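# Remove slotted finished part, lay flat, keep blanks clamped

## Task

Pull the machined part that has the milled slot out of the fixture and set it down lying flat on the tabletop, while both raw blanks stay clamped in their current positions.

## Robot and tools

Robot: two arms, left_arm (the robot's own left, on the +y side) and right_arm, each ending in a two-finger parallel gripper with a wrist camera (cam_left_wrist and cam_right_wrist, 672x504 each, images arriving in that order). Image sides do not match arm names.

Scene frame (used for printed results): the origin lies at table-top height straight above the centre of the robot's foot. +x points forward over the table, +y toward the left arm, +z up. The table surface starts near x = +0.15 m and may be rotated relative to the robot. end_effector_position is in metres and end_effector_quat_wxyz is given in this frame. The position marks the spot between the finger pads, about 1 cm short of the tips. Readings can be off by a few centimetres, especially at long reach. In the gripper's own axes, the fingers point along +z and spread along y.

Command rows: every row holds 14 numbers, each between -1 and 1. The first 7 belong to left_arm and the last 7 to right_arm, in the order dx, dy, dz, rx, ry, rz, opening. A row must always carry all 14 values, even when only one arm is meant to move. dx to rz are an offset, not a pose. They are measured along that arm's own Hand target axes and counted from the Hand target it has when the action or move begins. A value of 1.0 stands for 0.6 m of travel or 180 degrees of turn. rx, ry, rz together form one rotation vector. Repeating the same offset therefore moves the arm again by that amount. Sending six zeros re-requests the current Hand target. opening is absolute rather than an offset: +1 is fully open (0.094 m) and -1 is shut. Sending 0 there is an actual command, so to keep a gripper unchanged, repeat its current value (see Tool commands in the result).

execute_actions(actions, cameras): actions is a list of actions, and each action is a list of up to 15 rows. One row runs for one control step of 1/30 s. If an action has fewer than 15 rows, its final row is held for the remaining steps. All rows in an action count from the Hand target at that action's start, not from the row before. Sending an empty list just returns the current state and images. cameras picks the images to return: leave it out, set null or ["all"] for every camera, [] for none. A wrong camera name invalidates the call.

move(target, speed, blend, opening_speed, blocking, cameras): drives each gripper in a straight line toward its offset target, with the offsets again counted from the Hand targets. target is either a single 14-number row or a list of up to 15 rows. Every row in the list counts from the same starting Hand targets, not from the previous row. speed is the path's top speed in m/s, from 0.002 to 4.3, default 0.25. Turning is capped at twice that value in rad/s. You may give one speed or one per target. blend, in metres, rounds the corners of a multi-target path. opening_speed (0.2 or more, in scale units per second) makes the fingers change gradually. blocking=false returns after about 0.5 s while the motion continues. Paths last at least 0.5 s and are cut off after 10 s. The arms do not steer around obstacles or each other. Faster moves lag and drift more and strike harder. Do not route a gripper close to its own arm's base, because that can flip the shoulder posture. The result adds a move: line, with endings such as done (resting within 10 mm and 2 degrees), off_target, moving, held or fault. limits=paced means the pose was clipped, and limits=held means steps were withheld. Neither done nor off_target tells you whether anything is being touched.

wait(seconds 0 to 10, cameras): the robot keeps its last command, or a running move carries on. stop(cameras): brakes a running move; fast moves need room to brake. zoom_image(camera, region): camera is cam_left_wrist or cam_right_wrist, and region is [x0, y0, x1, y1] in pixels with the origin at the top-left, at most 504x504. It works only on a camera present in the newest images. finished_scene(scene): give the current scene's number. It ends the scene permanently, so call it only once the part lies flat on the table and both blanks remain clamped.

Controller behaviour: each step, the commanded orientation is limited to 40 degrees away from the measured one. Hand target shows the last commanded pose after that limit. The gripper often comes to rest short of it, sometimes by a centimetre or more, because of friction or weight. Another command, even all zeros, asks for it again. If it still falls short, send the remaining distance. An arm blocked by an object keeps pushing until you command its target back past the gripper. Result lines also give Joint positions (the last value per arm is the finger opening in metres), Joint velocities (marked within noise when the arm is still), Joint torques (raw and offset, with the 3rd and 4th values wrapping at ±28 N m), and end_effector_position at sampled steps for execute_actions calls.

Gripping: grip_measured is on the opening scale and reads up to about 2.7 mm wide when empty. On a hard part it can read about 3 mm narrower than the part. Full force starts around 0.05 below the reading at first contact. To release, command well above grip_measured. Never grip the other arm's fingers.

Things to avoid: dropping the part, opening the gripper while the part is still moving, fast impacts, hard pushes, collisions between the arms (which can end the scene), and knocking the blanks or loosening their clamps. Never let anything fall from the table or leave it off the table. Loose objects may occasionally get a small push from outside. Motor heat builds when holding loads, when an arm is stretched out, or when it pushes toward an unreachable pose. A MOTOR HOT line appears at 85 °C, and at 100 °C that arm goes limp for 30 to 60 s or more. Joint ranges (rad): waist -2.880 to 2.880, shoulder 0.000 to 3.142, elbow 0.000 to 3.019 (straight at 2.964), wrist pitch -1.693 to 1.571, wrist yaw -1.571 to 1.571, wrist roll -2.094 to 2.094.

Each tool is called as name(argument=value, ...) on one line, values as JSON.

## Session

execute_actions(actions=[])

Scene clock: 0.00 s.
left_arm: end_effector_position=(+0.4799, +0.1434, +0.1709) grip_measured=+1.000 end_effector_quat_wxyz=(+0.162, +0.871, +0.421, -0.198) | right_arm: end_effector_position=(+0.4125, -0.1745, +0.3518) grip_measured=+1.000 end_effector_quat_wxyz=(-0.067, +0.309, +0.948, +0.044)
Joint positions: left_arm=[1.116 1.68 1.205 -0.944 0.399 1.967 0.094] | right_arm=[2.218 1.273 1.231 -1.355 -0.004 1.11 0.094]
Joint velocities: within noise
Joint torques (N m): no reading
Heat: left arm: hottest elbow 29 °C; right arm: hottest shoulder 35 °C.
Hand target: left_arm +0.4858, +0.1422, +0.1717; +0.164, +0.871, +0.420, -0.195 | right_arm +0.4184, -0.1725, +0.3546; -0.064, +0.310, +0.947, +0.047
Tool commands: left_gripper/opening=+1.0 right_gripper/opening=+1.0

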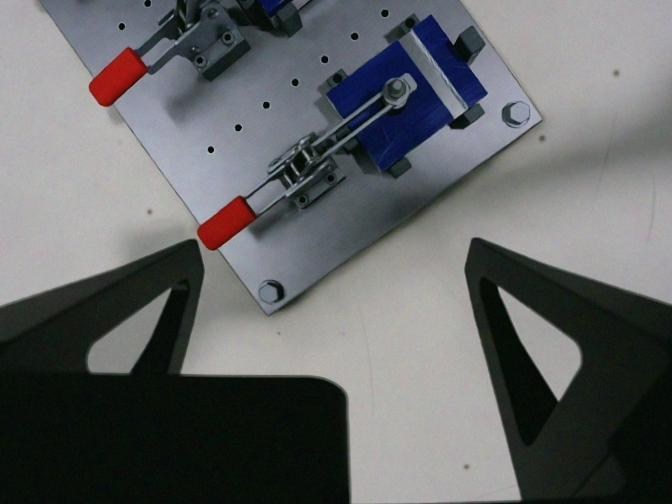

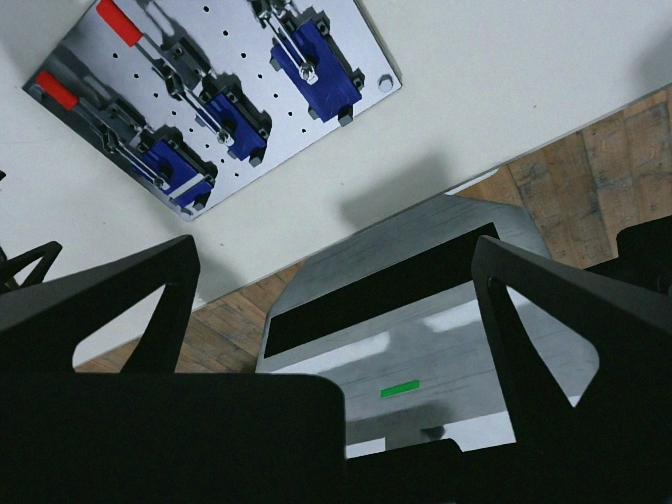

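move(target=[0.0198,0.1218,0.0852,-0.1556,0.1309,-0.695,0.2,0.1898,0.0615,0.3432,-0.2788,-0.3764,-0.4226,1], speed=0.35)

Scene clock: 12.83 s.
left_arm: end_effector_position=(+0.5342, +0.0927, +0.1389) grip_measured=+0.201 end_effector_quat_wxyz=(+0.005, +0.002, +1.000, -0.003) | right_arm: end_effector_position=(+0.3273, -0.0450, +0.1775) grip_measured=+1.000 end_effector_quat_wxyz=(-0.569, +0.316, -0.711, -0.265)
Joint positions: left_arm=[0.905 1.841 1.399 -0.914 -0.156 -0.489 0.056] | right_arm=[2.482 1.944 0.305 1.566 -0.067 -0.204 0.094]
Joint velocities: within noise
Joint torques (N m): left_arm=[-4.54 -17.96 10.26 0.32 -0.19 -0.13] | right_arm=[-0.5 -9.41 0.35 2.15 -0.11 -0.15]
Heat: left arm: hottest elbow 29 °C; right arm: hottest shoulder 35 °C.
Hand target: left_arm +0.5405, +0.0839, +0.1305; +0.000, -0.001, +1.000, +0.000 | right_arm +0.3304, -0.0501, +0.1701; +0.579, -0.314, +0.708, +0.257
Off the commanded pose: left_arm 0.014 m, 1 deg | right_arm 0.009 m, 2 deg.
joint sent to its limit (right arm) — joint 4 (wrist pitch), upper limit. The joint targets still meet the commanded pose.
move: off_target (left_arm)

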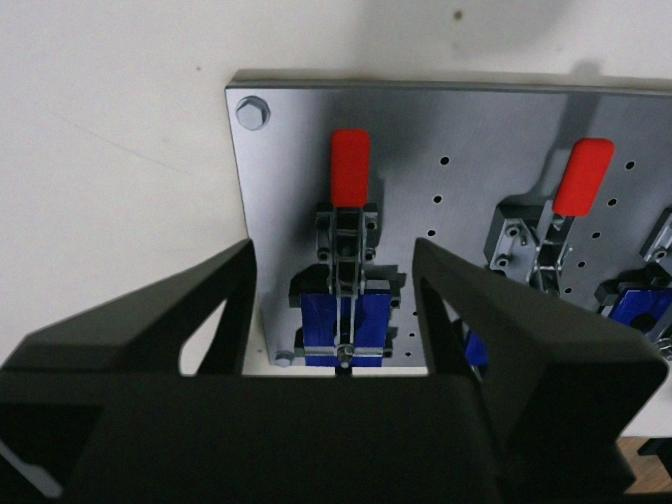

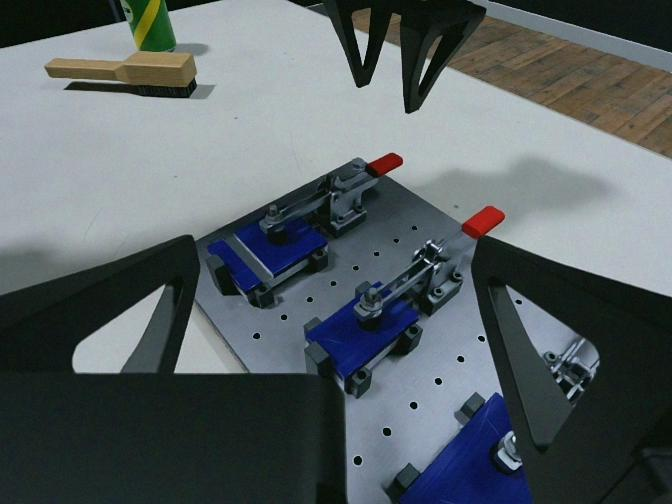

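move(target=[0.0108,-0.0067,0.1258,0,0,0,0.2,0,0,0,0,0,0,1], speed=0.15)

Scene clock: 16.13 s.
left_arm: end_effector_position=(+0.5329, +0.0809, +0.0692) grip_measured=+0.201 end_effector_quat_wxyz=(+0.003, +0.001, +1.000, -0.002) | right_arm: end_effector_position=(+0.3274, -0.0450, +0.1775) grip_measured=+1.000 end_effector_quat_wxyz=(-0.569, +0.317, -0.711, -0.265)
Joint positions: left_arm=[0.905 1.972 1.399 -0.788 -0.156 -0.49 0.056] | right_arm=[2.482 1.944 0.305 1.566 -0.068 -0.205 0.094]
Joint velocities: within noise
Joint torques (N m): left_arm=[-3.96 -19.37 7.09 1.32 -0.11 -0.04] | right_arm=[-0.38 -9.47 0.34 2.18 -0.1 -0.15]
Heat: left arm: hottest elbow 30 °C; right arm: hottest shoulder 35 °C.
Hand target: left_arm +0.5340, +0.0799, +0.0550; +0.000, -0.001, +1.000, +0.000 | right_arm +0.3304, -0.0501, +0.1701; +0.579, -0.314, +0.708, +0.257
Off the commanded pose: left_arm 0.014 m, 0 deg | right_arm 0.010 m, 1 deg.
joint sent to its limit (right arm) — joint 4 (wrist pitch), upper limit. The joint targets still meet the commanded pose.
move: off_target (left_arm)

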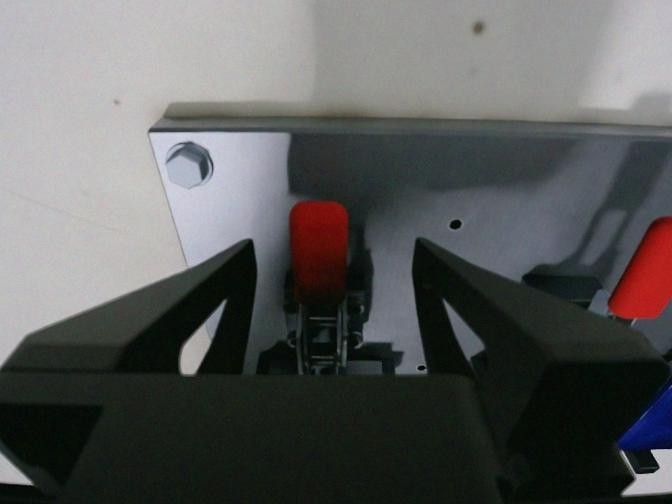

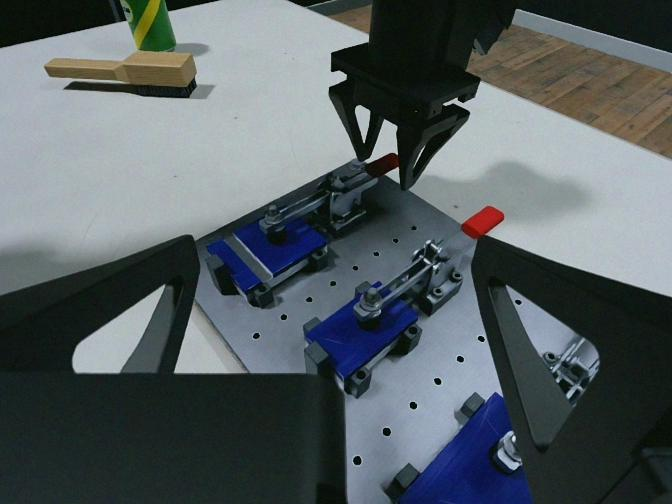

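move(target=[0.015,0.015,0.055,0,0,0,0.2,0,0,0,0,0,0,1], speed=0.1)

Scene clock: 19.33 s.
left_arm: end_effector_position=(+0.5302, +0.0838, +0.0418) grip_measured=+0.201 end_effector_quat_wxyz=(+0.011, -0.003, +1.000, -0.005) | right_arm: end_effector_position=(+0.3274, -0.0450, +0.1775) grip_measured=+1.000 end_effector_quat_wxyz=(-0.569, +0.317, -0.711, -0.265)
Joint positions: left_arm=[0.914 2.008 1.372 -0.706 -0.156 -0.488 0.056] | right_arm=[2.482 1.944 0.305 1.566 -0.068 -0.205 0.094]
Joint velocities: within noise
Joint torques (N m): left_arm=[-3.55 -18.9 5.59 1.39 0.01 0.08] | right_arm=[-0.32 -9.47 0.35 2.18 -0.1 -0.15]
Heat: left arm: hottest elbow 30 °C; right arm: hottest shoulder 35 °C.
Hand target: left_arm +0.5249, +0.0887, +0.0221; +0.000, +0.000, +1.000, +0.000 | right_arm +0.3304, -0.0501, +0.1701; +0.579, -0.314, +0.708, +0.257
Off the commanded pose: left_arm 0.021 m, 1 deg | right_arm 0.010 m, 1 deg.
joint sent to its limit (right arm) — joint 4 (wrist pitch), upper limit. The joint targets still meet the commanded pose.
move: off_target (left_arm)

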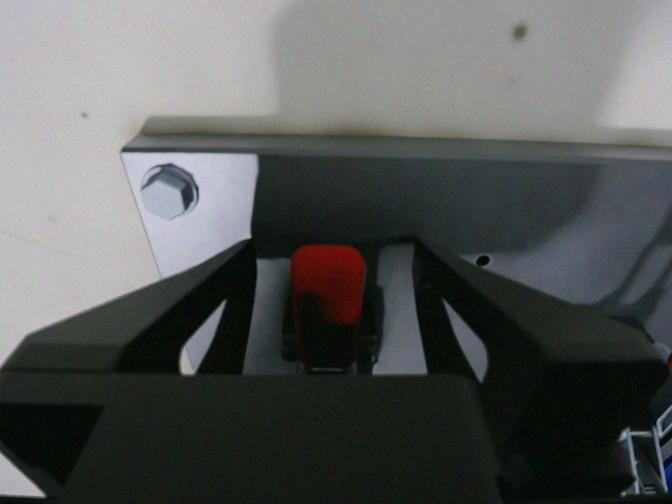

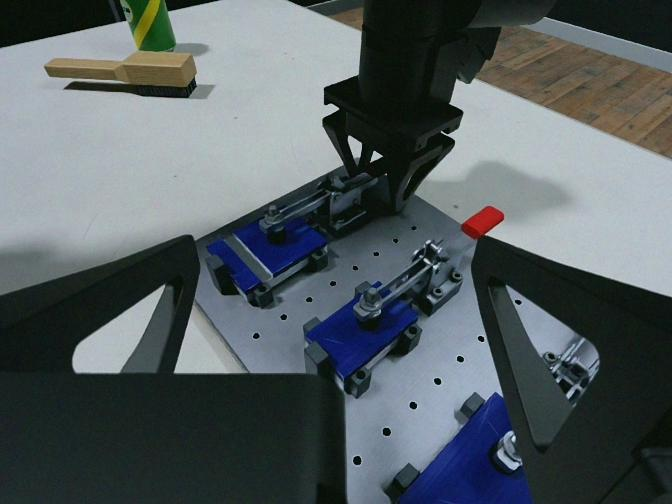

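zoom_image(camera="cam_right_wrist", region=[300, 120, 500, 270])

Scaled by 2.520.

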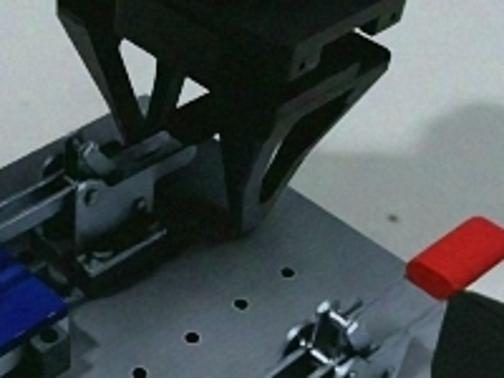

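move(target=[0,0,0,0,0,0,-0.75,0,0,0,0,0,0,1], speed=0.05, opening_speed=0.6, cameras=["cam_left_wrist"])

Scene clock: 24.10 s.
left_arm: end_effector_position=(+0.5310, +0.0855, +0.0415) grip_measured=-0.654 end_effector_quat_wxyz=(+0.011, -0.001, +1.000, -0.005) | right_arm: end_effector_position=(+0.3274, -0.0450, +0.1775) grip_measured=+1.000 end_effector_quat_wxyz=(-0.569, +0.317, -0.711, -0.265)
Joint positions: left_arm=[0.917 2.008 1.372 -0.706 -0.156 -0.48 0.016] | right_arm=[2.482 1.944 0.305 1.566 -0.068 -0.205 0.094]
Joint velocities: within noise
Joint torques (N m): left_arm=[-3.72 -18.9 5.6 1.39 0 0] | right_arm=[-0.26 -9.52 0.34 2.17 -0.1 -0.15]
Heat: left arm: hottest elbow 30 °C; right arm: hottest shoulder 35 °C.
Hand target: left_arm +0.5250, +0.0889, +0.0220; +0.000, -0.001, +1.000, +0.000 | right_arm +0.3304, -0.0501, +0.1701; +0.579, -0.314, +0.708, +0.257
Off the commanded pose: left_arm 0.021 m, 1 deg | right_arm 0.010 m, 1 deg.
joint sent to its limit (right arm) — joint 4 (wrist pitch), upper limit. The joint targets still meet the commanded pose.
move: off_target (left_arm)
Images, in order (width x height): cam_left_wrist 672x504.

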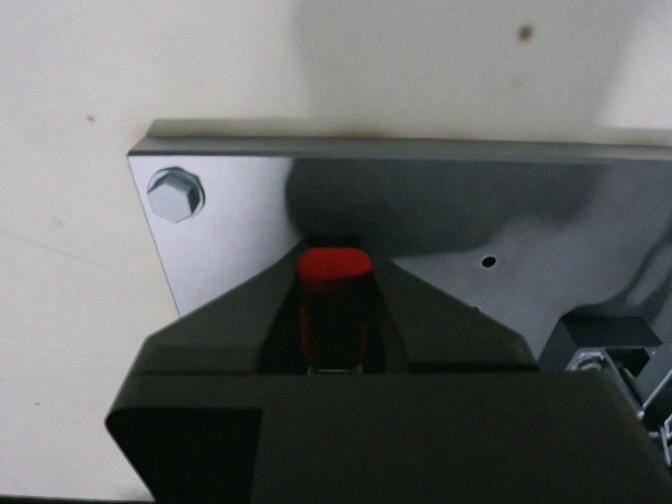

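move(target=[[0.0167,-0.002,-0.133,0,0,0,-0.8,0,0,0,0,0,0,1],[0.0667,-0.002,-0.1667,0,0,0,-0.8,0,0,0,0,0,0,1],[0.1133,-0.002,-0.15,0,0,0,-0.8,0,0,0,0,0,0,1]], speed=0.1)

Scene clock: 27.90 s.
left_arm: end_effector_position=(+0.4990, +0.0877, +0.0719) grip_measured=-0.651 end_effector_quat_wxyz=(+0.028, -0.011, +1.000, -0.003) | right_arm: end_effector_position=(+0.3274, -0.0450, +0.1775) grip_measured=+1.000 end_effector_quat_wxyz=(-0.569, +0.317, -0.711, -0.265)
Joint positions: left_arm=[0.878 1.894 1.244 -0.67 -0.185 -0.534 0.016] | right_arm=[2.482 1.944 0.305 1.566 -0.068 -0.205 0.094]
Joint velocities: within noise
Joint torques (N m): left_arm=[-7.12 -27.58 0.68 -2.97 0.35 -0.29] | right_arm=[-0.32 -9.47 0.36 2.18 -0.1 -0.15]
Heat: left arm: hottest elbow 30 °C; right arm: hottest shoulder 35 °C.
Hand target: left_arm +0.4569, +0.0876, +0.1119; +0.000, -0.001, +1.000, +0.000 | right_arm +0.3304, -0.0501, +0.1701; +0.579, -0.314, +0.708, +0.257
Off the commanded pose: left_arm 0.058 m, 3 deg | right_arm 0.009 m, 1 deg.
joint sent to its limit (right arm) — joint 4 (wrist pitch), upper limit. The joint targets still meet the commanded pose.
move: off_target (left_arm)

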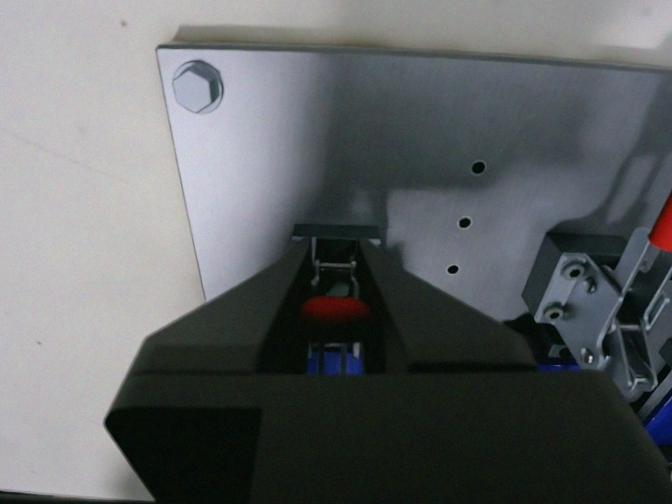

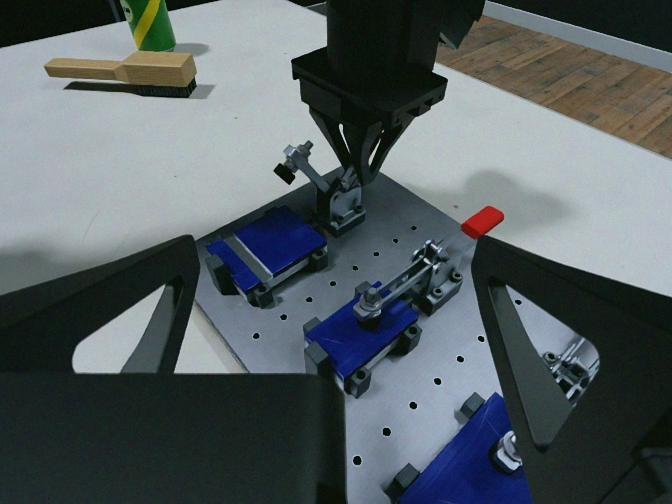

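move(target=[[-0.075,0,0.0583,0,0,0,-0.8,0,0,0,0,0,0,1],[-0.075,0,0.0583,0,0,0,-0.1,0,0,0,0,0,0,1],[-0.1833,0,0.0583,0,0,0,-0.1,0,0,0,0,0,0,1],[-0.1833,0,0.0583,0,0,0,-1,0,0,0,0,0,0,1]], speed=0.15)

Scene clock: 35.47 s.
left_arm: end_effector_position=(+0.5605, +0.0915, +0.0870) grip_measured=-0.974 end_effector_quat_wxyz=(+0.006, -0.006, +1.000, -0.002) | right_arm: end_effector_position=(+0.3274, -0.0450, +0.1775) grip_measured=+1.000 end_effector_quat_wxyz=(-0.569, +0.317, -0.711, -0.265)
Joint positions: left_arm=[0.937 1.969 1.469 -0.849 -0.153 -0.473 0.001] | right_arm=[2.482 1.944 0.305 1.566 -0.068 -0.205 0.094]
Joint velocities: within noise
Joint torques (N m): left_arm=[-3.96 -19.31 9.77 0.27 0.01 0.1] | right_arm=[-0.32 -9.47 0.35 2.15 -0.1 -0.15]
Heat: left arm: hottest shoulder 30 °C; right arm: hottest shoulder 35 °C.
Hand target: left_arm +0.5671, +0.0877, +0.0770; +0.000, -0.001, +1.000, +0.000 | right_arm +0.3304, -0.0501, +0.1701; +0.579, -0.314, +0.708, +0.257
Off the commanded pose: left_arm 0.013 m, 1 deg | right_arm 0.009 m, 1 deg.
joint sent to its limit (right arm) — joint 4 (wrist pitch), upper limit. The joint targets still meet the commanded pose.
move: off_target (left_arm); target 4's new opening was sent with left_arm's hand 0.013 m and 1 deg from that target

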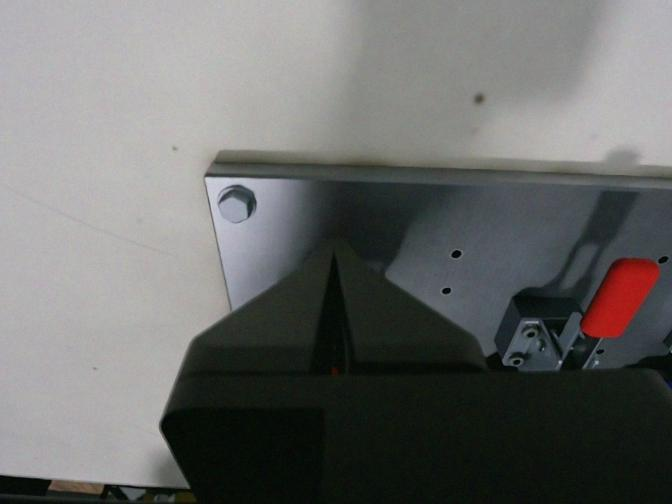

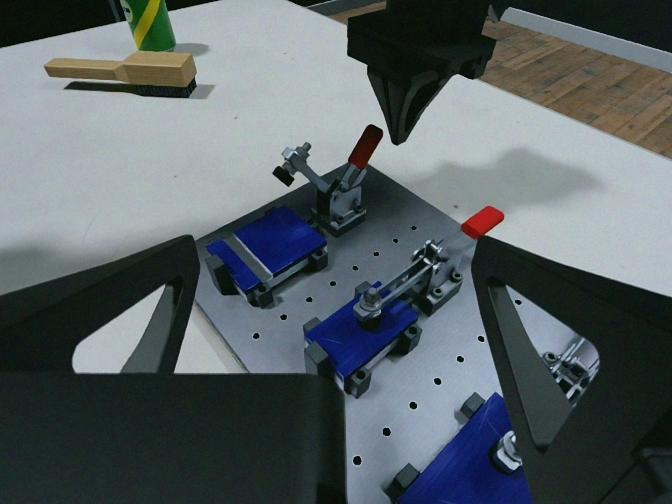

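move(target=[[0.09,-0.009,0,0,0,0,-1,0,0,0,0,0,0,1],[0.2,-0.009,-0.0167,0,0,0,-1,0,0,0,0,0,0,1]], speed=0.13)

Scene clock: 37.80 s.
left_arm: end_effector_position=(+0.4980, +0.0885, +0.1122) grip_measured=-0.977 end_effector_quat_wxyz=(+0.051, -0.022, +0.998, -0.013) | right_arm: end_effector_position=(+0.3274, -0.0450, +0.1775) grip_measured=+1.000 end_effector_quat_wxyz=(-0.569, +0.317, -0.711, -0.265)
Joint positions: left_arm=[0.864 1.795 1.206 -0.682 -0.196 -0.561 0.001] | right_arm=[2.482 1.944 0.305 1.566 -0.068 -0.205 0.094]
Joint velocities: within noise
Joint torques (N m): left_arm=[-6.95 -17.44 1.78 -0.31 0.62 -0.16] | right_arm=[-0.32 -9.47 0.34 2.15 -0.1 -0.15]
Heat: left arm: hottest shoulder 30 °C; right arm: hottest shoulder 35 °C.
Hand target: left_arm +0.4469, +0.0821, +0.0869; +0.000, -0.001, +1.000, +0.000 | right_arm +0.3304, -0.0501, +0.1701; +0.579, -0.314, +0.708, +0.257
Off the commanded pose: left_arm 0.057 m, 7 deg | right_arm 0.009 m, 1 deg.
joint sent to its limit (right arm) — joint 4 (wrist pitch), upper limit. The joint targets still meet the commanded pose.
move: off_target (left_arm)

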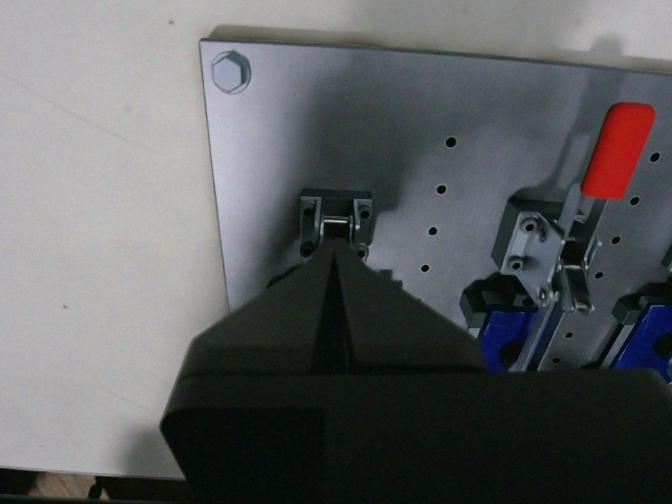

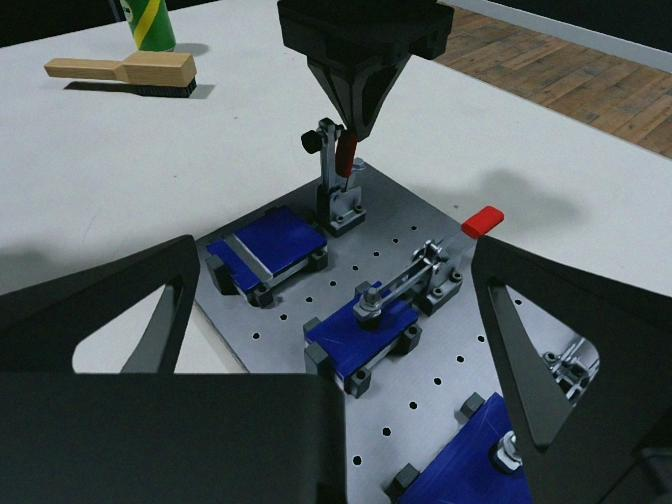

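move(target=[[-0.138,0.01,-0.055,0,0,0,-1,0,0,0,0,0,0,1],[-0.088,0.01,-0.205,0,0,0,-1,0,0,0,0,0,0,1],[0.078,0.013,-0.122,0,-0.2222,0,1,0,0,0,0,0,0,1]], speed=[0.2,0.3,0.35], blend=[0.02,0.03,0])

Scene clock: 42.80 s.
left_arm: end_effector_position=(+0.4032, +0.0906, +0.1647) grip_measured=+0.998 end_effector_quat_wxyz=(+0.342, -0.008, +0.940, -0.001) | right_arm: end_effector_position=(+0.3274, -0.0450, +0.1775) grip_measured=+1.000 end_effector_quat_wxyz=(-0.569, +0.317, -0.711, -0.265)
Joint positions: left_arm=[0.593 1.52 0.658 0.032 -0.664 -0.558 0.094] | right_arm=[2.482 1.944 0.305 1.566 -0.068 -0.205 0.094]
Joint velocities: within noise
Joint torques (N m): left_arm=[-3.9 -11.93 4.85 2.52 -0.41 0.1] | right_arm=[-0.32 -9.52 0.36 2.15 -0.1 -0.15]
Heat: left arm: hottest shoulder 30 °C; right arm: hottest shoulder 35 °C.
Hand target: left_arm +0.4002, +0.0898, +0.1603; +0.342, -0.001, +0.940, +0.000 | right_arm +0.3304, -0.0501, +0.1701; +0.579, -0.314, +0.708, +0.257
Off the commanded pose: left_arm 0.006 m, 1 deg | right_arm 0.009 m, 1 deg.
joint sent to its limit (right arm) — joint 4 (wrist pitch), upper limit. The joint targets still meet the commanded pose.
move: done

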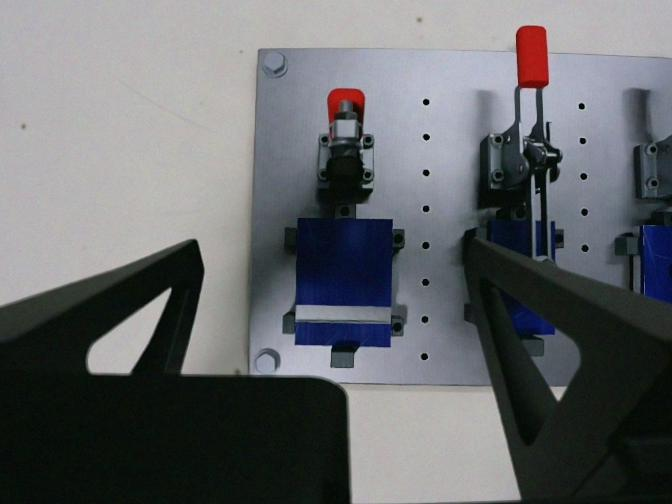

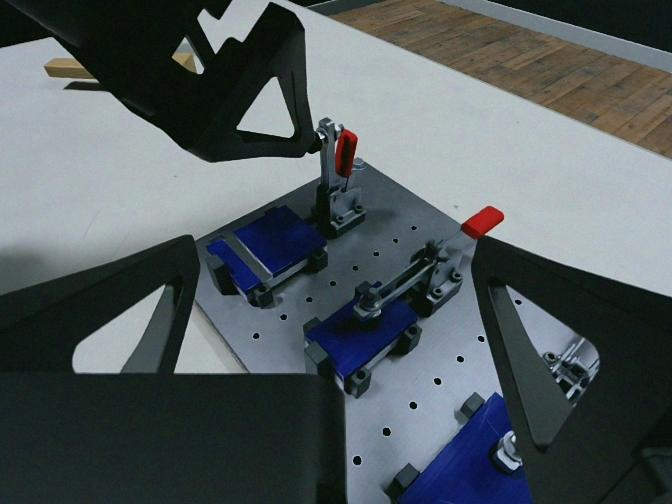

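move(target=[0.0943,-0.0117,0.1123,0,0,0,1,0,0,0,0,0,0,1], speed=0.2)

Scene clock: 47.97 s.
left_arm: end_effector_position=(+0.3943, +0.0845, +0.0778) grip_measured=+0.999 end_effector_quat_wxyz=(+0.340, -0.001, +0.940, +0.000) | right_arm: end_effector_position=(+0.3274, -0.0450, +0.1775) grip_measured=+1.000 end_effector_quat_wxyz=(-0.569, +0.317, -0.711, -0.265)
Joint positions: left_arm=[0.615 1.797 0.648 0.33 -0.645 -0.526 0.094] | right_arm=[2.482 1.944 0.305 1.566 -0.068 -0.205 0.094]
Joint velocities: within noise
Joint torques (N m): left_arm=[-3.14 -12.45 4.36 2.55 -0.19 0.11] | right_arm=[-0.32 -9.47 0.35 2.17 -0.1 -0.15]
Heat: left arm: hottest shoulder 30 °C; right arm: hottest shoulder 35 °C.
Hand target: left_arm +0.4001, +0.0827, +0.0722; +0.342, +0.000, +0.940, +0.000 | right_arm +0.3304, -0.0501, +0.1701; +0.579, -0.314, +0.708, +0.257
Off the commanded pose: left_arm 0.008 m, 0 deg | right_arm 0.009 m, 1 deg.
joint sent to its limit (right arm) — joint 4 (wrist pitch), upper limit. The joint targets still meet the commanded pose.
move: done

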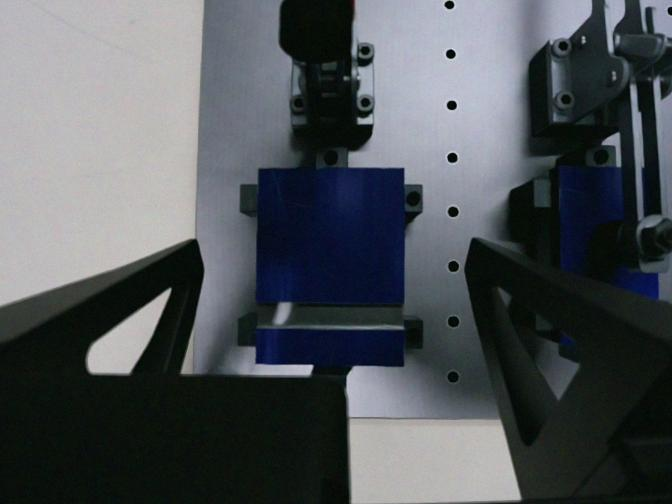

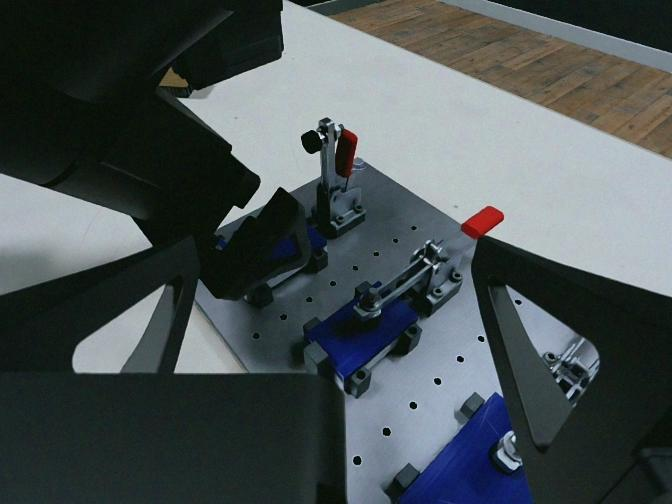

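move(target=[0.0413,0.0072,0.0398,0,0,0,1,0,0,0,0,0,0,1], speed=0.12, cameras=["cam_left_wrist"])

Scene clock: 51.77 s.
left_arm: end_effector_position=(+0.3908, +0.0887, +0.0449) grip_measured=+0.999 end_effector_quat_wxyz=(+0.340, -0.001, +0.940, -0.001) | right_arm: end_effector_position=(+0.3274, -0.0450, +0.1775) grip_measured=+1.000 end_effector_quat_wxyz=(-0.569, +0.317, -0.711, -0.265)
Joint positions: left_arm=[0.634 1.905 0.648 0.449 -0.631 -0.508 0.094] | right_arm=[2.482 1.944 0.305 1.566 -0.068 -0.205 0.094]
Joint velocities: within noise
Joint torques (N m): left_arm=[-3.19 -12.51 3.66 2.52 -0.19 0.1] | right_arm=[-0.32 -9.52 0.35 2.18 -0.1 -0.15]
Heat: left arm: hottest shoulder 30 °C; right arm: hottest shoulder 35 °C.
Hand target: left_arm +0.3966, +0.0871, +0.0380; +0.342, -0.001, +0.940, +0.000 | right_arm +0.3304, -0.0501, +0.1701; +0.579, -0.314, +0.708, +0.257
Off the commanded pose: left_arm 0.009 m, 0 deg | right_arm 0.009 m, 1 deg.
joint sent to its limit (right arm) — joint 4 (wrist pitch), upper limit. The joint targets still meet the commanded pose.
move: done
Images, in order (width x height): cam_left_wrist 672x504.

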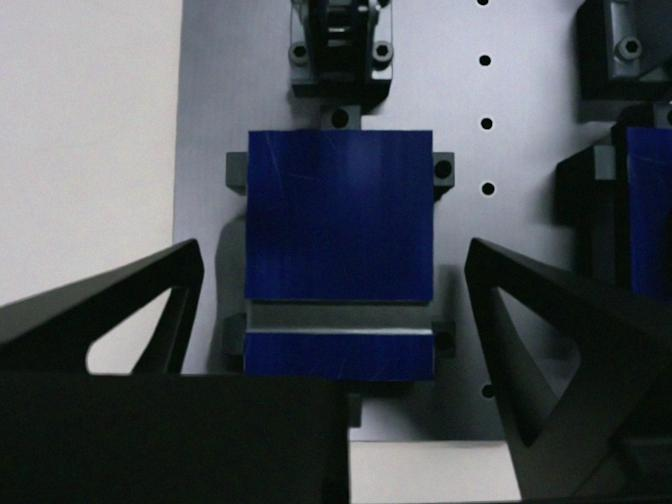

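move(target=[0.003,-0.001,0.0192,0,0,0,1,0,0,0,0,0,0,1], speed=0.1, cameras=["cam_left_wrist"])

Scene clock: 54.13 s.
left_arm: end_effector_position=(+0.3989, +0.0863, +0.0385) grip_measured=+0.999 end_effector_quat_wxyz=(+0.343, -0.003, +0.939, -0.003) | right_arm: end_effector_position=(+0.3274, -0.0450, +0.1775) grip_measured=+1.000 end_effector_quat_wxyz=(-0.569, +0.317, -0.711, -0.265)
Joint positions: left_arm=[0.647 1.932 0.668 0.473 -0.622 -0.497 0.094] | right_arm=[2.482 1.944 0.305 1.566 -0.068 -0.205 0.094]
Joint velocities: within noise
Joint torques (N m): left_arm=[-3.25 -12.34 3.45 2.5 -0.15 0.1] | right_arm=[-0.32 -9.41 0.34 2.17 -0.1 -0.15]
Heat: left arm: hottest shoulder 30 °C; right arm: hottest shoulder 35 °C.
Hand target: left_arm +0.4026, +0.0865, +0.0281; +0.342, -0.001, +0.940, +0.000 | right_arm +0.3304, -0.0501, +0.1701; +0.579, -0.314, +0.708, +0.257
Off the commanded pose: left_arm 0.011 m, 1 deg | right_arm 0.009 m, 1 deg.
joint sent to its limit (right arm) — joint 4 (wrist pitch), upper limit. The joint targets still meet the commanded pose.
move: off_target (left_arm)
Images, in order (width x height): cam_left_wrist 672x504.

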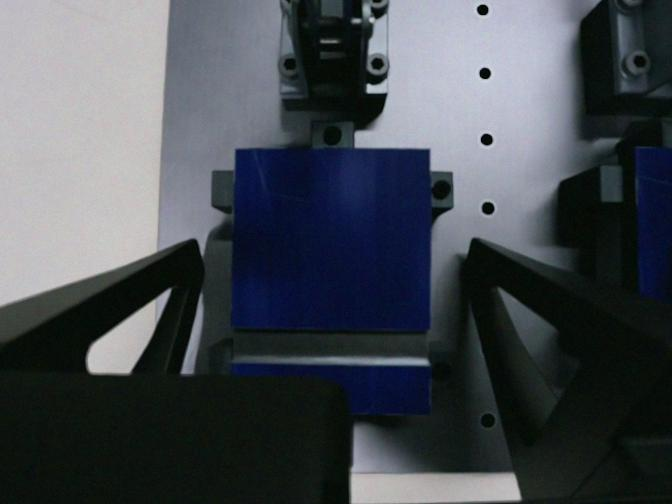

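move(target=[0,0,0,0,0,0,0.12,0,0,0,0,0,0,1], speed=0.05, opening_speed=0.5)

Scene clock: 61.67 s.
left_arm: end_effector_position=(+0.4061, +0.0859, +0.0398) grip_measured=+0.302 end_effector_quat_wxyz=(+0.349, -0.008, +0.937, -0.003) | right_arm: end_effector_position=(+0.3274, -0.0450, +0.1775) grip_measured=+1.000 end_effector_quat_wxyz=(-0.569, +0.317, -0.711, -0.265)
Joint positions: left_arm=[0.655 1.935 0.678 0.481 -0.626 -0.491 0.061] | right_arm=[2.482 1.944 0.305 1.566 -0.068 -0.205 0.094]
Joint velocities: within noise
Joint torques (N m): left_arm=[-3.72 -12.75 2.69 2.19 -0.02 0.07] | right_arm=[-0.32 -9.47 0.35 2.18 -0.1 -0.15]
Heat: left arm: hottest shoulder 30 °C; right arm: hottest shoulder 35 °C.
Hand target: left_arm +0.4026, +0.0865, +0.0280; +0.342, -0.001, +0.940, +0.000 | right_arm +0.3304, -0.0501, +0.1701; +0.579, -0.314, +0.708, +0.257
Off the commanded pose: left_arm 0.012 m, 1 deg | right_arm 0.009 m, 1 deg.
joint sent to its limit (right arm) — joint 4 (wrist pitch), upper limit. The joint targets still meet the commanded pose.
move: off_target (left_arm)

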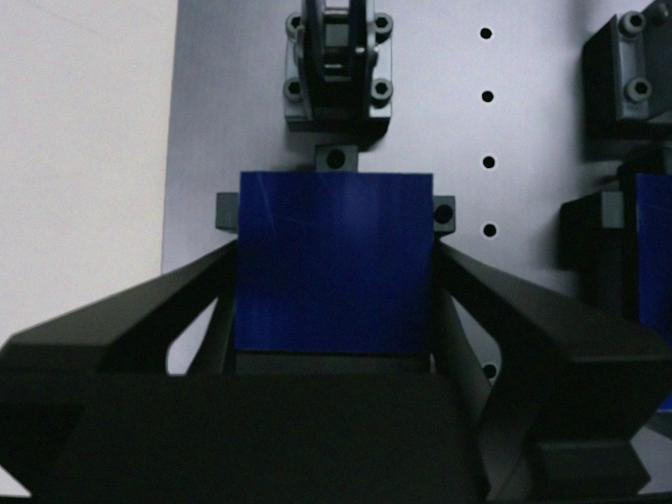

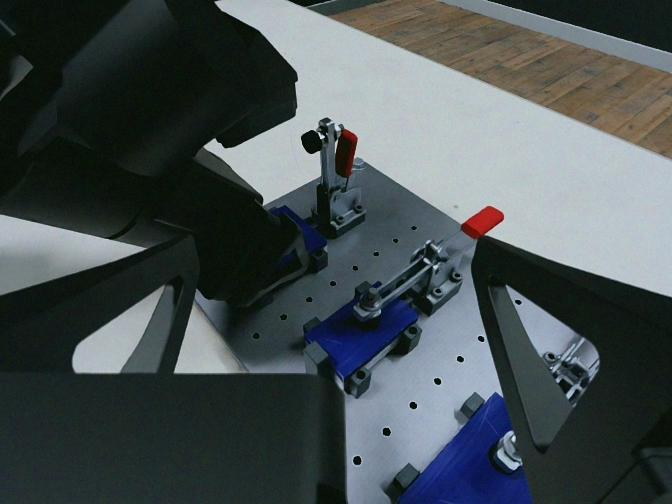

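zoom_image(camera="cam_left_wrist", region=[180, 120, 480, 380])

zoom_image(camera="cam_right_wrist", region=[190, 180, 370, 330])

Scaled by 1.680.

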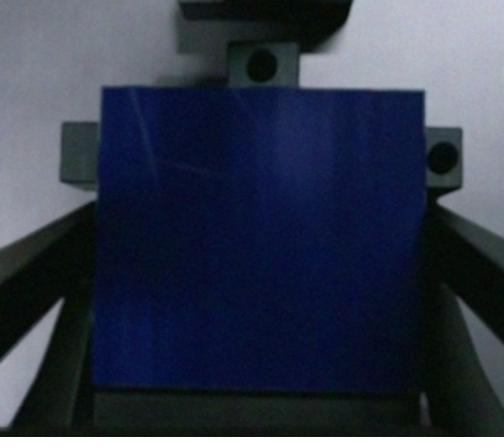

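Scaled by 2.800.

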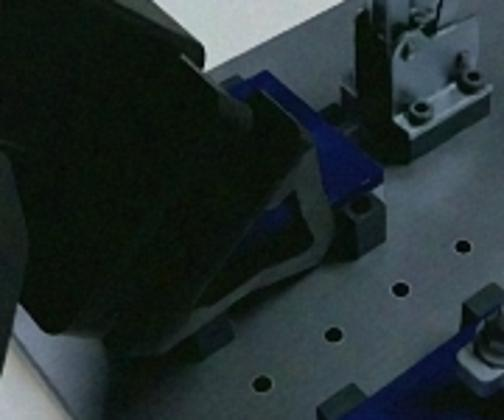

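move(target=[[-0.0347,0,-0.0362,0,0,0,0.05,0,0,0,0,0,0,1],[-0.0742,0,-0.0858,0,0,0,0.05,0,0,0,0,0,0,1]], speed=0.1)

Scene clock: 66.30 s.
left_arm: end_effector_position=(+0.4029, +0.0889, +0.0862) grip_measured=+0.301 end_effector_quat_wxyz=(+0.337, +0.005, +0.941, +0.006) | right_arm: end_effector_position=(+0.3274, -0.0450, +0.1775) grip_measured=+1.000 end_effector_quat_wxyz=(-0.569, +0.317, -0.711, -0.265)
Joint positions: left_arm=[0.633 1.766 0.657 0.287 -0.636 -0.5 0.061] | right_arm=[2.482 1.944 0.305 1.566 -0.068 -0.205 0.094]
Joint velocities: within noise
Joint torques (N m): left_arm=[-4.37 -16.21 3.21 1.35 -0.49 -0.14] | right_arm=[-0.32 -9.52 0.35 2.18 -0.09 -0.14]
Heat: left arm: hottest shoulder 30 °C; right arm: hottest shoulder 35 °C.
Hand target: left_arm +0.4035, +0.0865, +0.0960; +0.342, +0.000, +0.940, +0.001 | right_arm +0.3304, -0.0501, +0.1701; +0.579, -0.314, +0.708, +0.257
Off the commanded pose: left_arm 0.010 m, 1 deg | right_arm 0.009 m, 1 deg.
joint sent to its limit (right arm) — joint 4 (wrist pitch), upper limit. The joint targets still meet the commanded pose.
move: done

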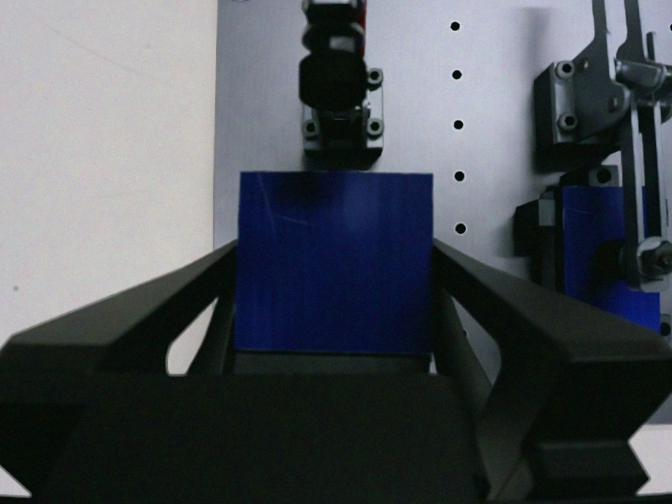

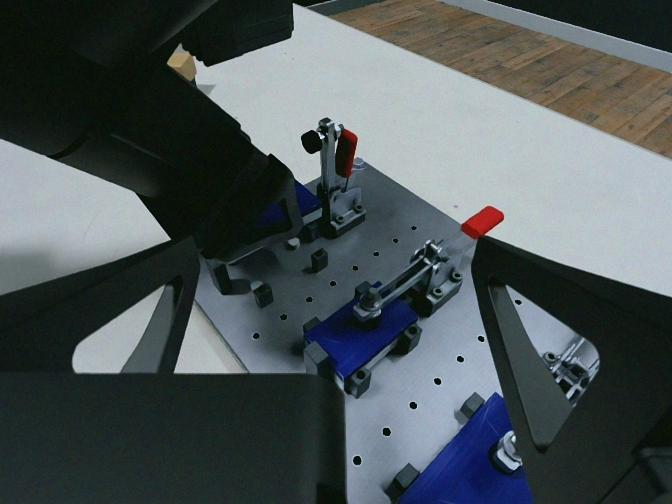

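move(target=[[0.0383,0,-0.0322,0,0,0,0.05,0,0,0,0,0,0,1],[0.0447,0.2667,-0.0375,0,0,0,0.05,0,0,0,0,0,0,1],[0.0993,0.2667,0.0277,0,0,0,0.05,0,0,0,0,0,0,1]], speed=[0.12,0.2,0.12], blend=0.02)

zoom_image(camera="cam_right_wrist", region=[100, 120, 300, 270])

Scene clock: 72.90 s.
left_arm: end_effector_position=(+0.3650, +0.2454, +0.0469) grip_measured=+0.301 end_effector_quat_wxyz=(+0.337, -0.002, +0.942, -0.001) | right_arm: end_effector_position=(+0.3274, -0.0450, +0.1775) grip_measured=+1.000 end_effector_quat_wxyz=(-0.569, +0.317, -0.711, -0.265)
Joint positions: left_arm=[0.99 1.828 0.326 0.819 -0.367 -0.24 0.061] | right_arm=[2.482 1.944 0.305 1.566 -0.068 -0.205 0.094]
Joint velocities: within noise
Joint torques (N m): left_arm=[-2.02 -9.88 0.21 3.06 -0.09 0.11] | right_arm=[-0.32 -9.47 0.36 2.18 -0.1 -0.15]
Heat: left arm: hottest shoulder 30 °C; right arm: hottest shoulder 35 °C.
Hand target: left_arm +0.3684, +0.2466, +0.0451; +0.342, -0.001, +0.940, +0.001 | right_arm +0.3304, -0.0501, +0.1701; +0.579, -0.314, +0.708, +0.257
Off the commanded pose: left_arm 0.004 m, 1 deg | right_arm 0.009 m, 1 deg.
joint sent to its limit (right arm) — joint 4 (wrist pitch), upper limit. The joint targets still meet the commanded pose.
move: done; blend cut to 0.015 m at target 1

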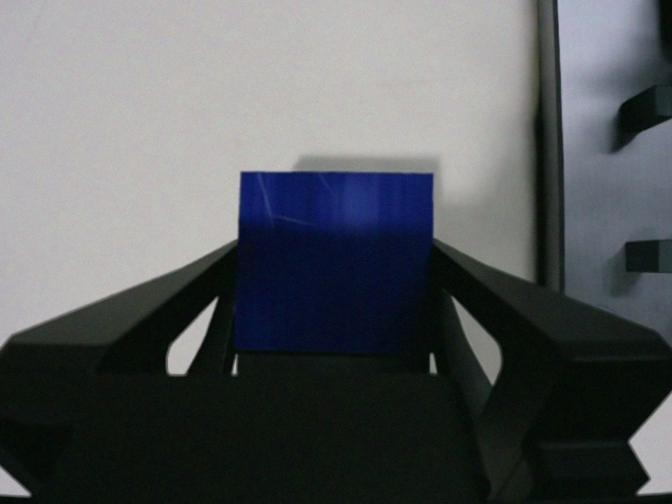

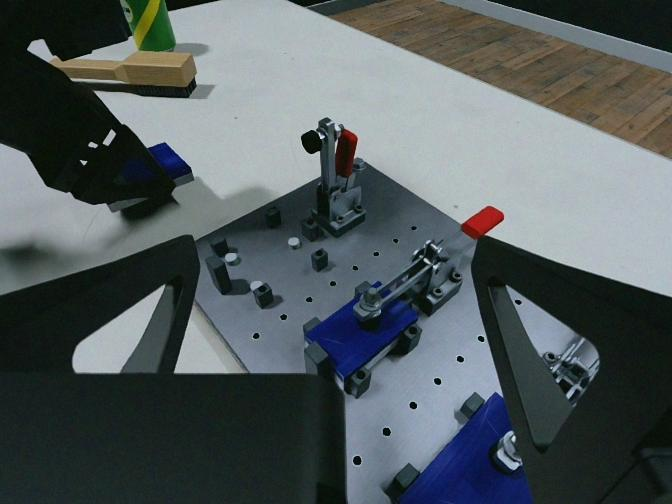

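Scaled by 2.520.

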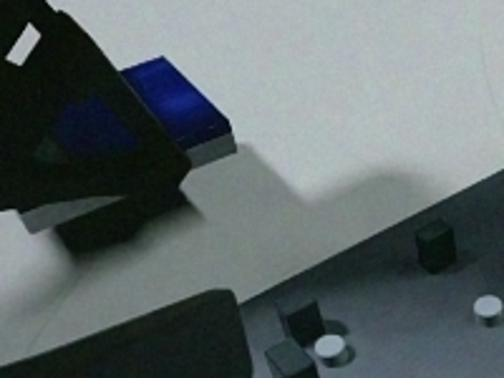

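move(target=[0.0236,0,0.0281,0,0,0,0.05,0,0,0,0,0,0,1], speed=0.08, cameras=["cam_right_wrist"])

zoom_image(camera="cam_right_wrist", region=[100, 120, 300, 270])

Scene clock: 87.83 s.
left_arm: end_effector_position=(+0.3650, +0.2454, +0.0254) grip_measured=+0.301 end_effector_quat_wxyz=(+0.337, -0.002, +0.942, -0.001) | right_arm: end_effector_position=(+0.3274, -0.0450, +0.1775) grip_measured=+1.000 end_effector_quat_wxyz=(-0.569, +0.317, -0.711, -0.265)
Joint positions: left_arm=[1.001 1.939 0.35 0.908 -0.358 -0.232 0.061] | right_arm=[2.482 1.944 0.305 1.566 -0.068 -0.205 0.094]
Joint velocities: within noise
Joint torques (N m): left_arm=[-2.02 -10.29 -0.46 3.06 -0.08 0.11] | right_arm=[-0.26 -9.47 0.36 2.17 -0.1 -0.15]
Heat: left arm: hottest shoulder 29 °C; right arm: hottest shoulder 35 °C.
Hand target: left_arm +0.3683, +0.2466, +0.0230; +0.342, +0.000, +0.940, +0.001 | right_arm +0.3304, -0.0501, +0.1701; +0.579, -0.314, +0.708, +0.257
Off the commanded pose: left_arm 0.004 m, 1 deg | right_arm 0.009 m, 1 deg.
joint sent to its limit (right arm) — joint 4 (wrist pitch), upper limit. The joint targets still meet the commanded pose.
move: done
Images, in order (width x height): cam_right_wrist 672x504.

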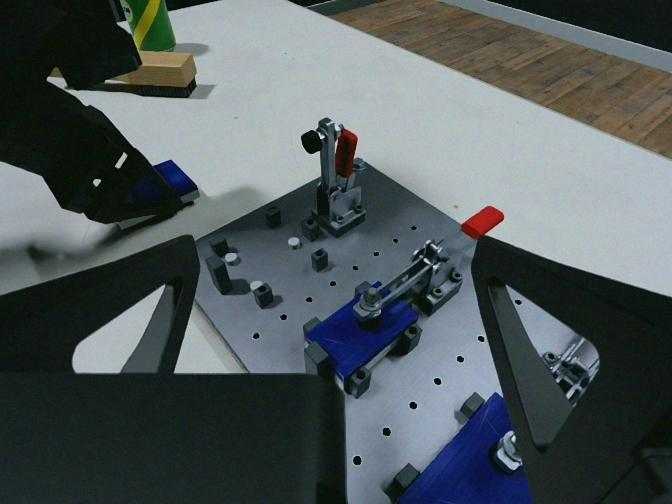

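Scaled by 2.520.

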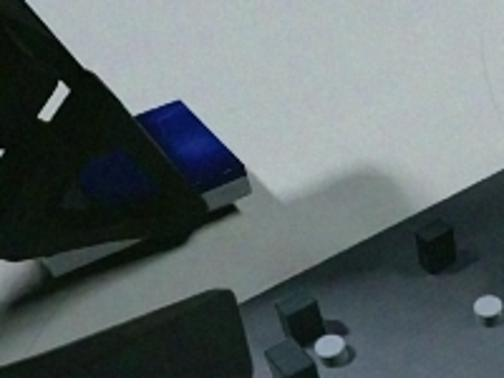

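move(target=[0.0064,0,0.0077,0,0,0,0.05,0,0,0,0,0,0,1], speed=0.04, cameras=["cam_right_wrist"])

zoom_image(camera="cam_right_wrist", region=[100, 120, 300, 270])

Scene clock: 90.10 s.
left_arm: end_effector_position=(+0.3655, +0.2452, +0.0198) grip_measured=+0.301 end_effector_quat_wxyz=(+0.337, -0.002, +0.941, -0.001) | right_arm: end_effector_position=(+0.3274, -0.0450, +0.1775) grip_measured=+1.000 end_effector_quat_wxyz=(-0.569, +0.317, -0.711, -0.265)
Joint positions: left_arm=[1.004 1.967 0.358 0.93 -0.355 -0.23 0.061] | right_arm=[2.482 1.944 0.305 1.566 -0.068 -0.205 0.094]
Joint velocities: within noise
Joint torques (N m): left_arm=[-2.08 -10.4 -0.64 3.08 -0.08 0.11] | right_arm=[-0.32 -9.52 0.36 2.17 -0.1 -0.14]
Heat: left arm: hottest shoulder 29 °C; right arm: hottest shoulder 35 °C.
Hand target: left_arm +0.3685, +0.2465, +0.0171; +0.342, -0.001, +0.940, +0.000 | right_arm +0.3304, -0.0501, +0.1701; +0.579, -0.314, +0.708, +0.257
Off the commanded pose: left_arm 0.004 m, 1 deg | right_arm 0.009 m, 1 deg.
joint sent to its limit (right arm) — joint 4 (wrist pitch), upper limit. The joint targets still meet the commanded pose.
move: done
Images, in order (width x height): cam_right_wrist 672x504.

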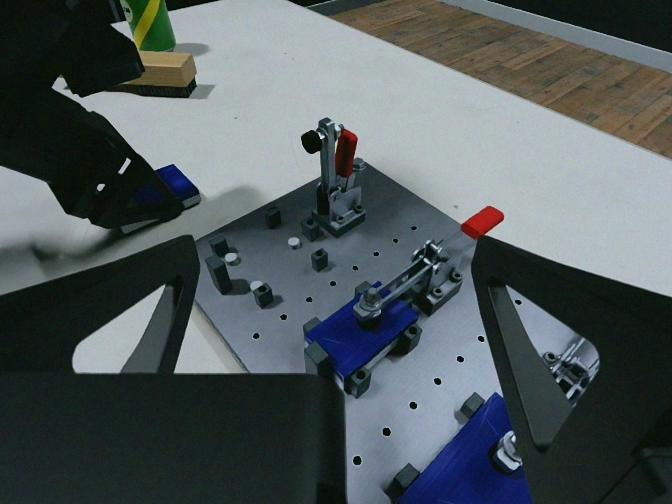

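Scaled by 2.520.

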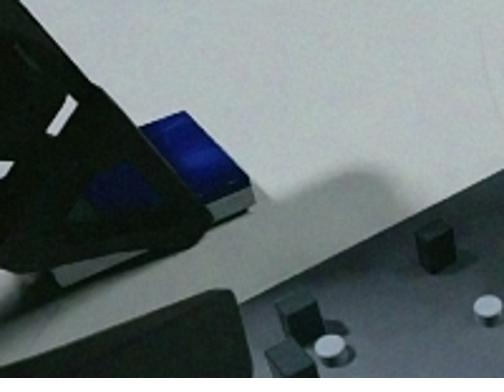

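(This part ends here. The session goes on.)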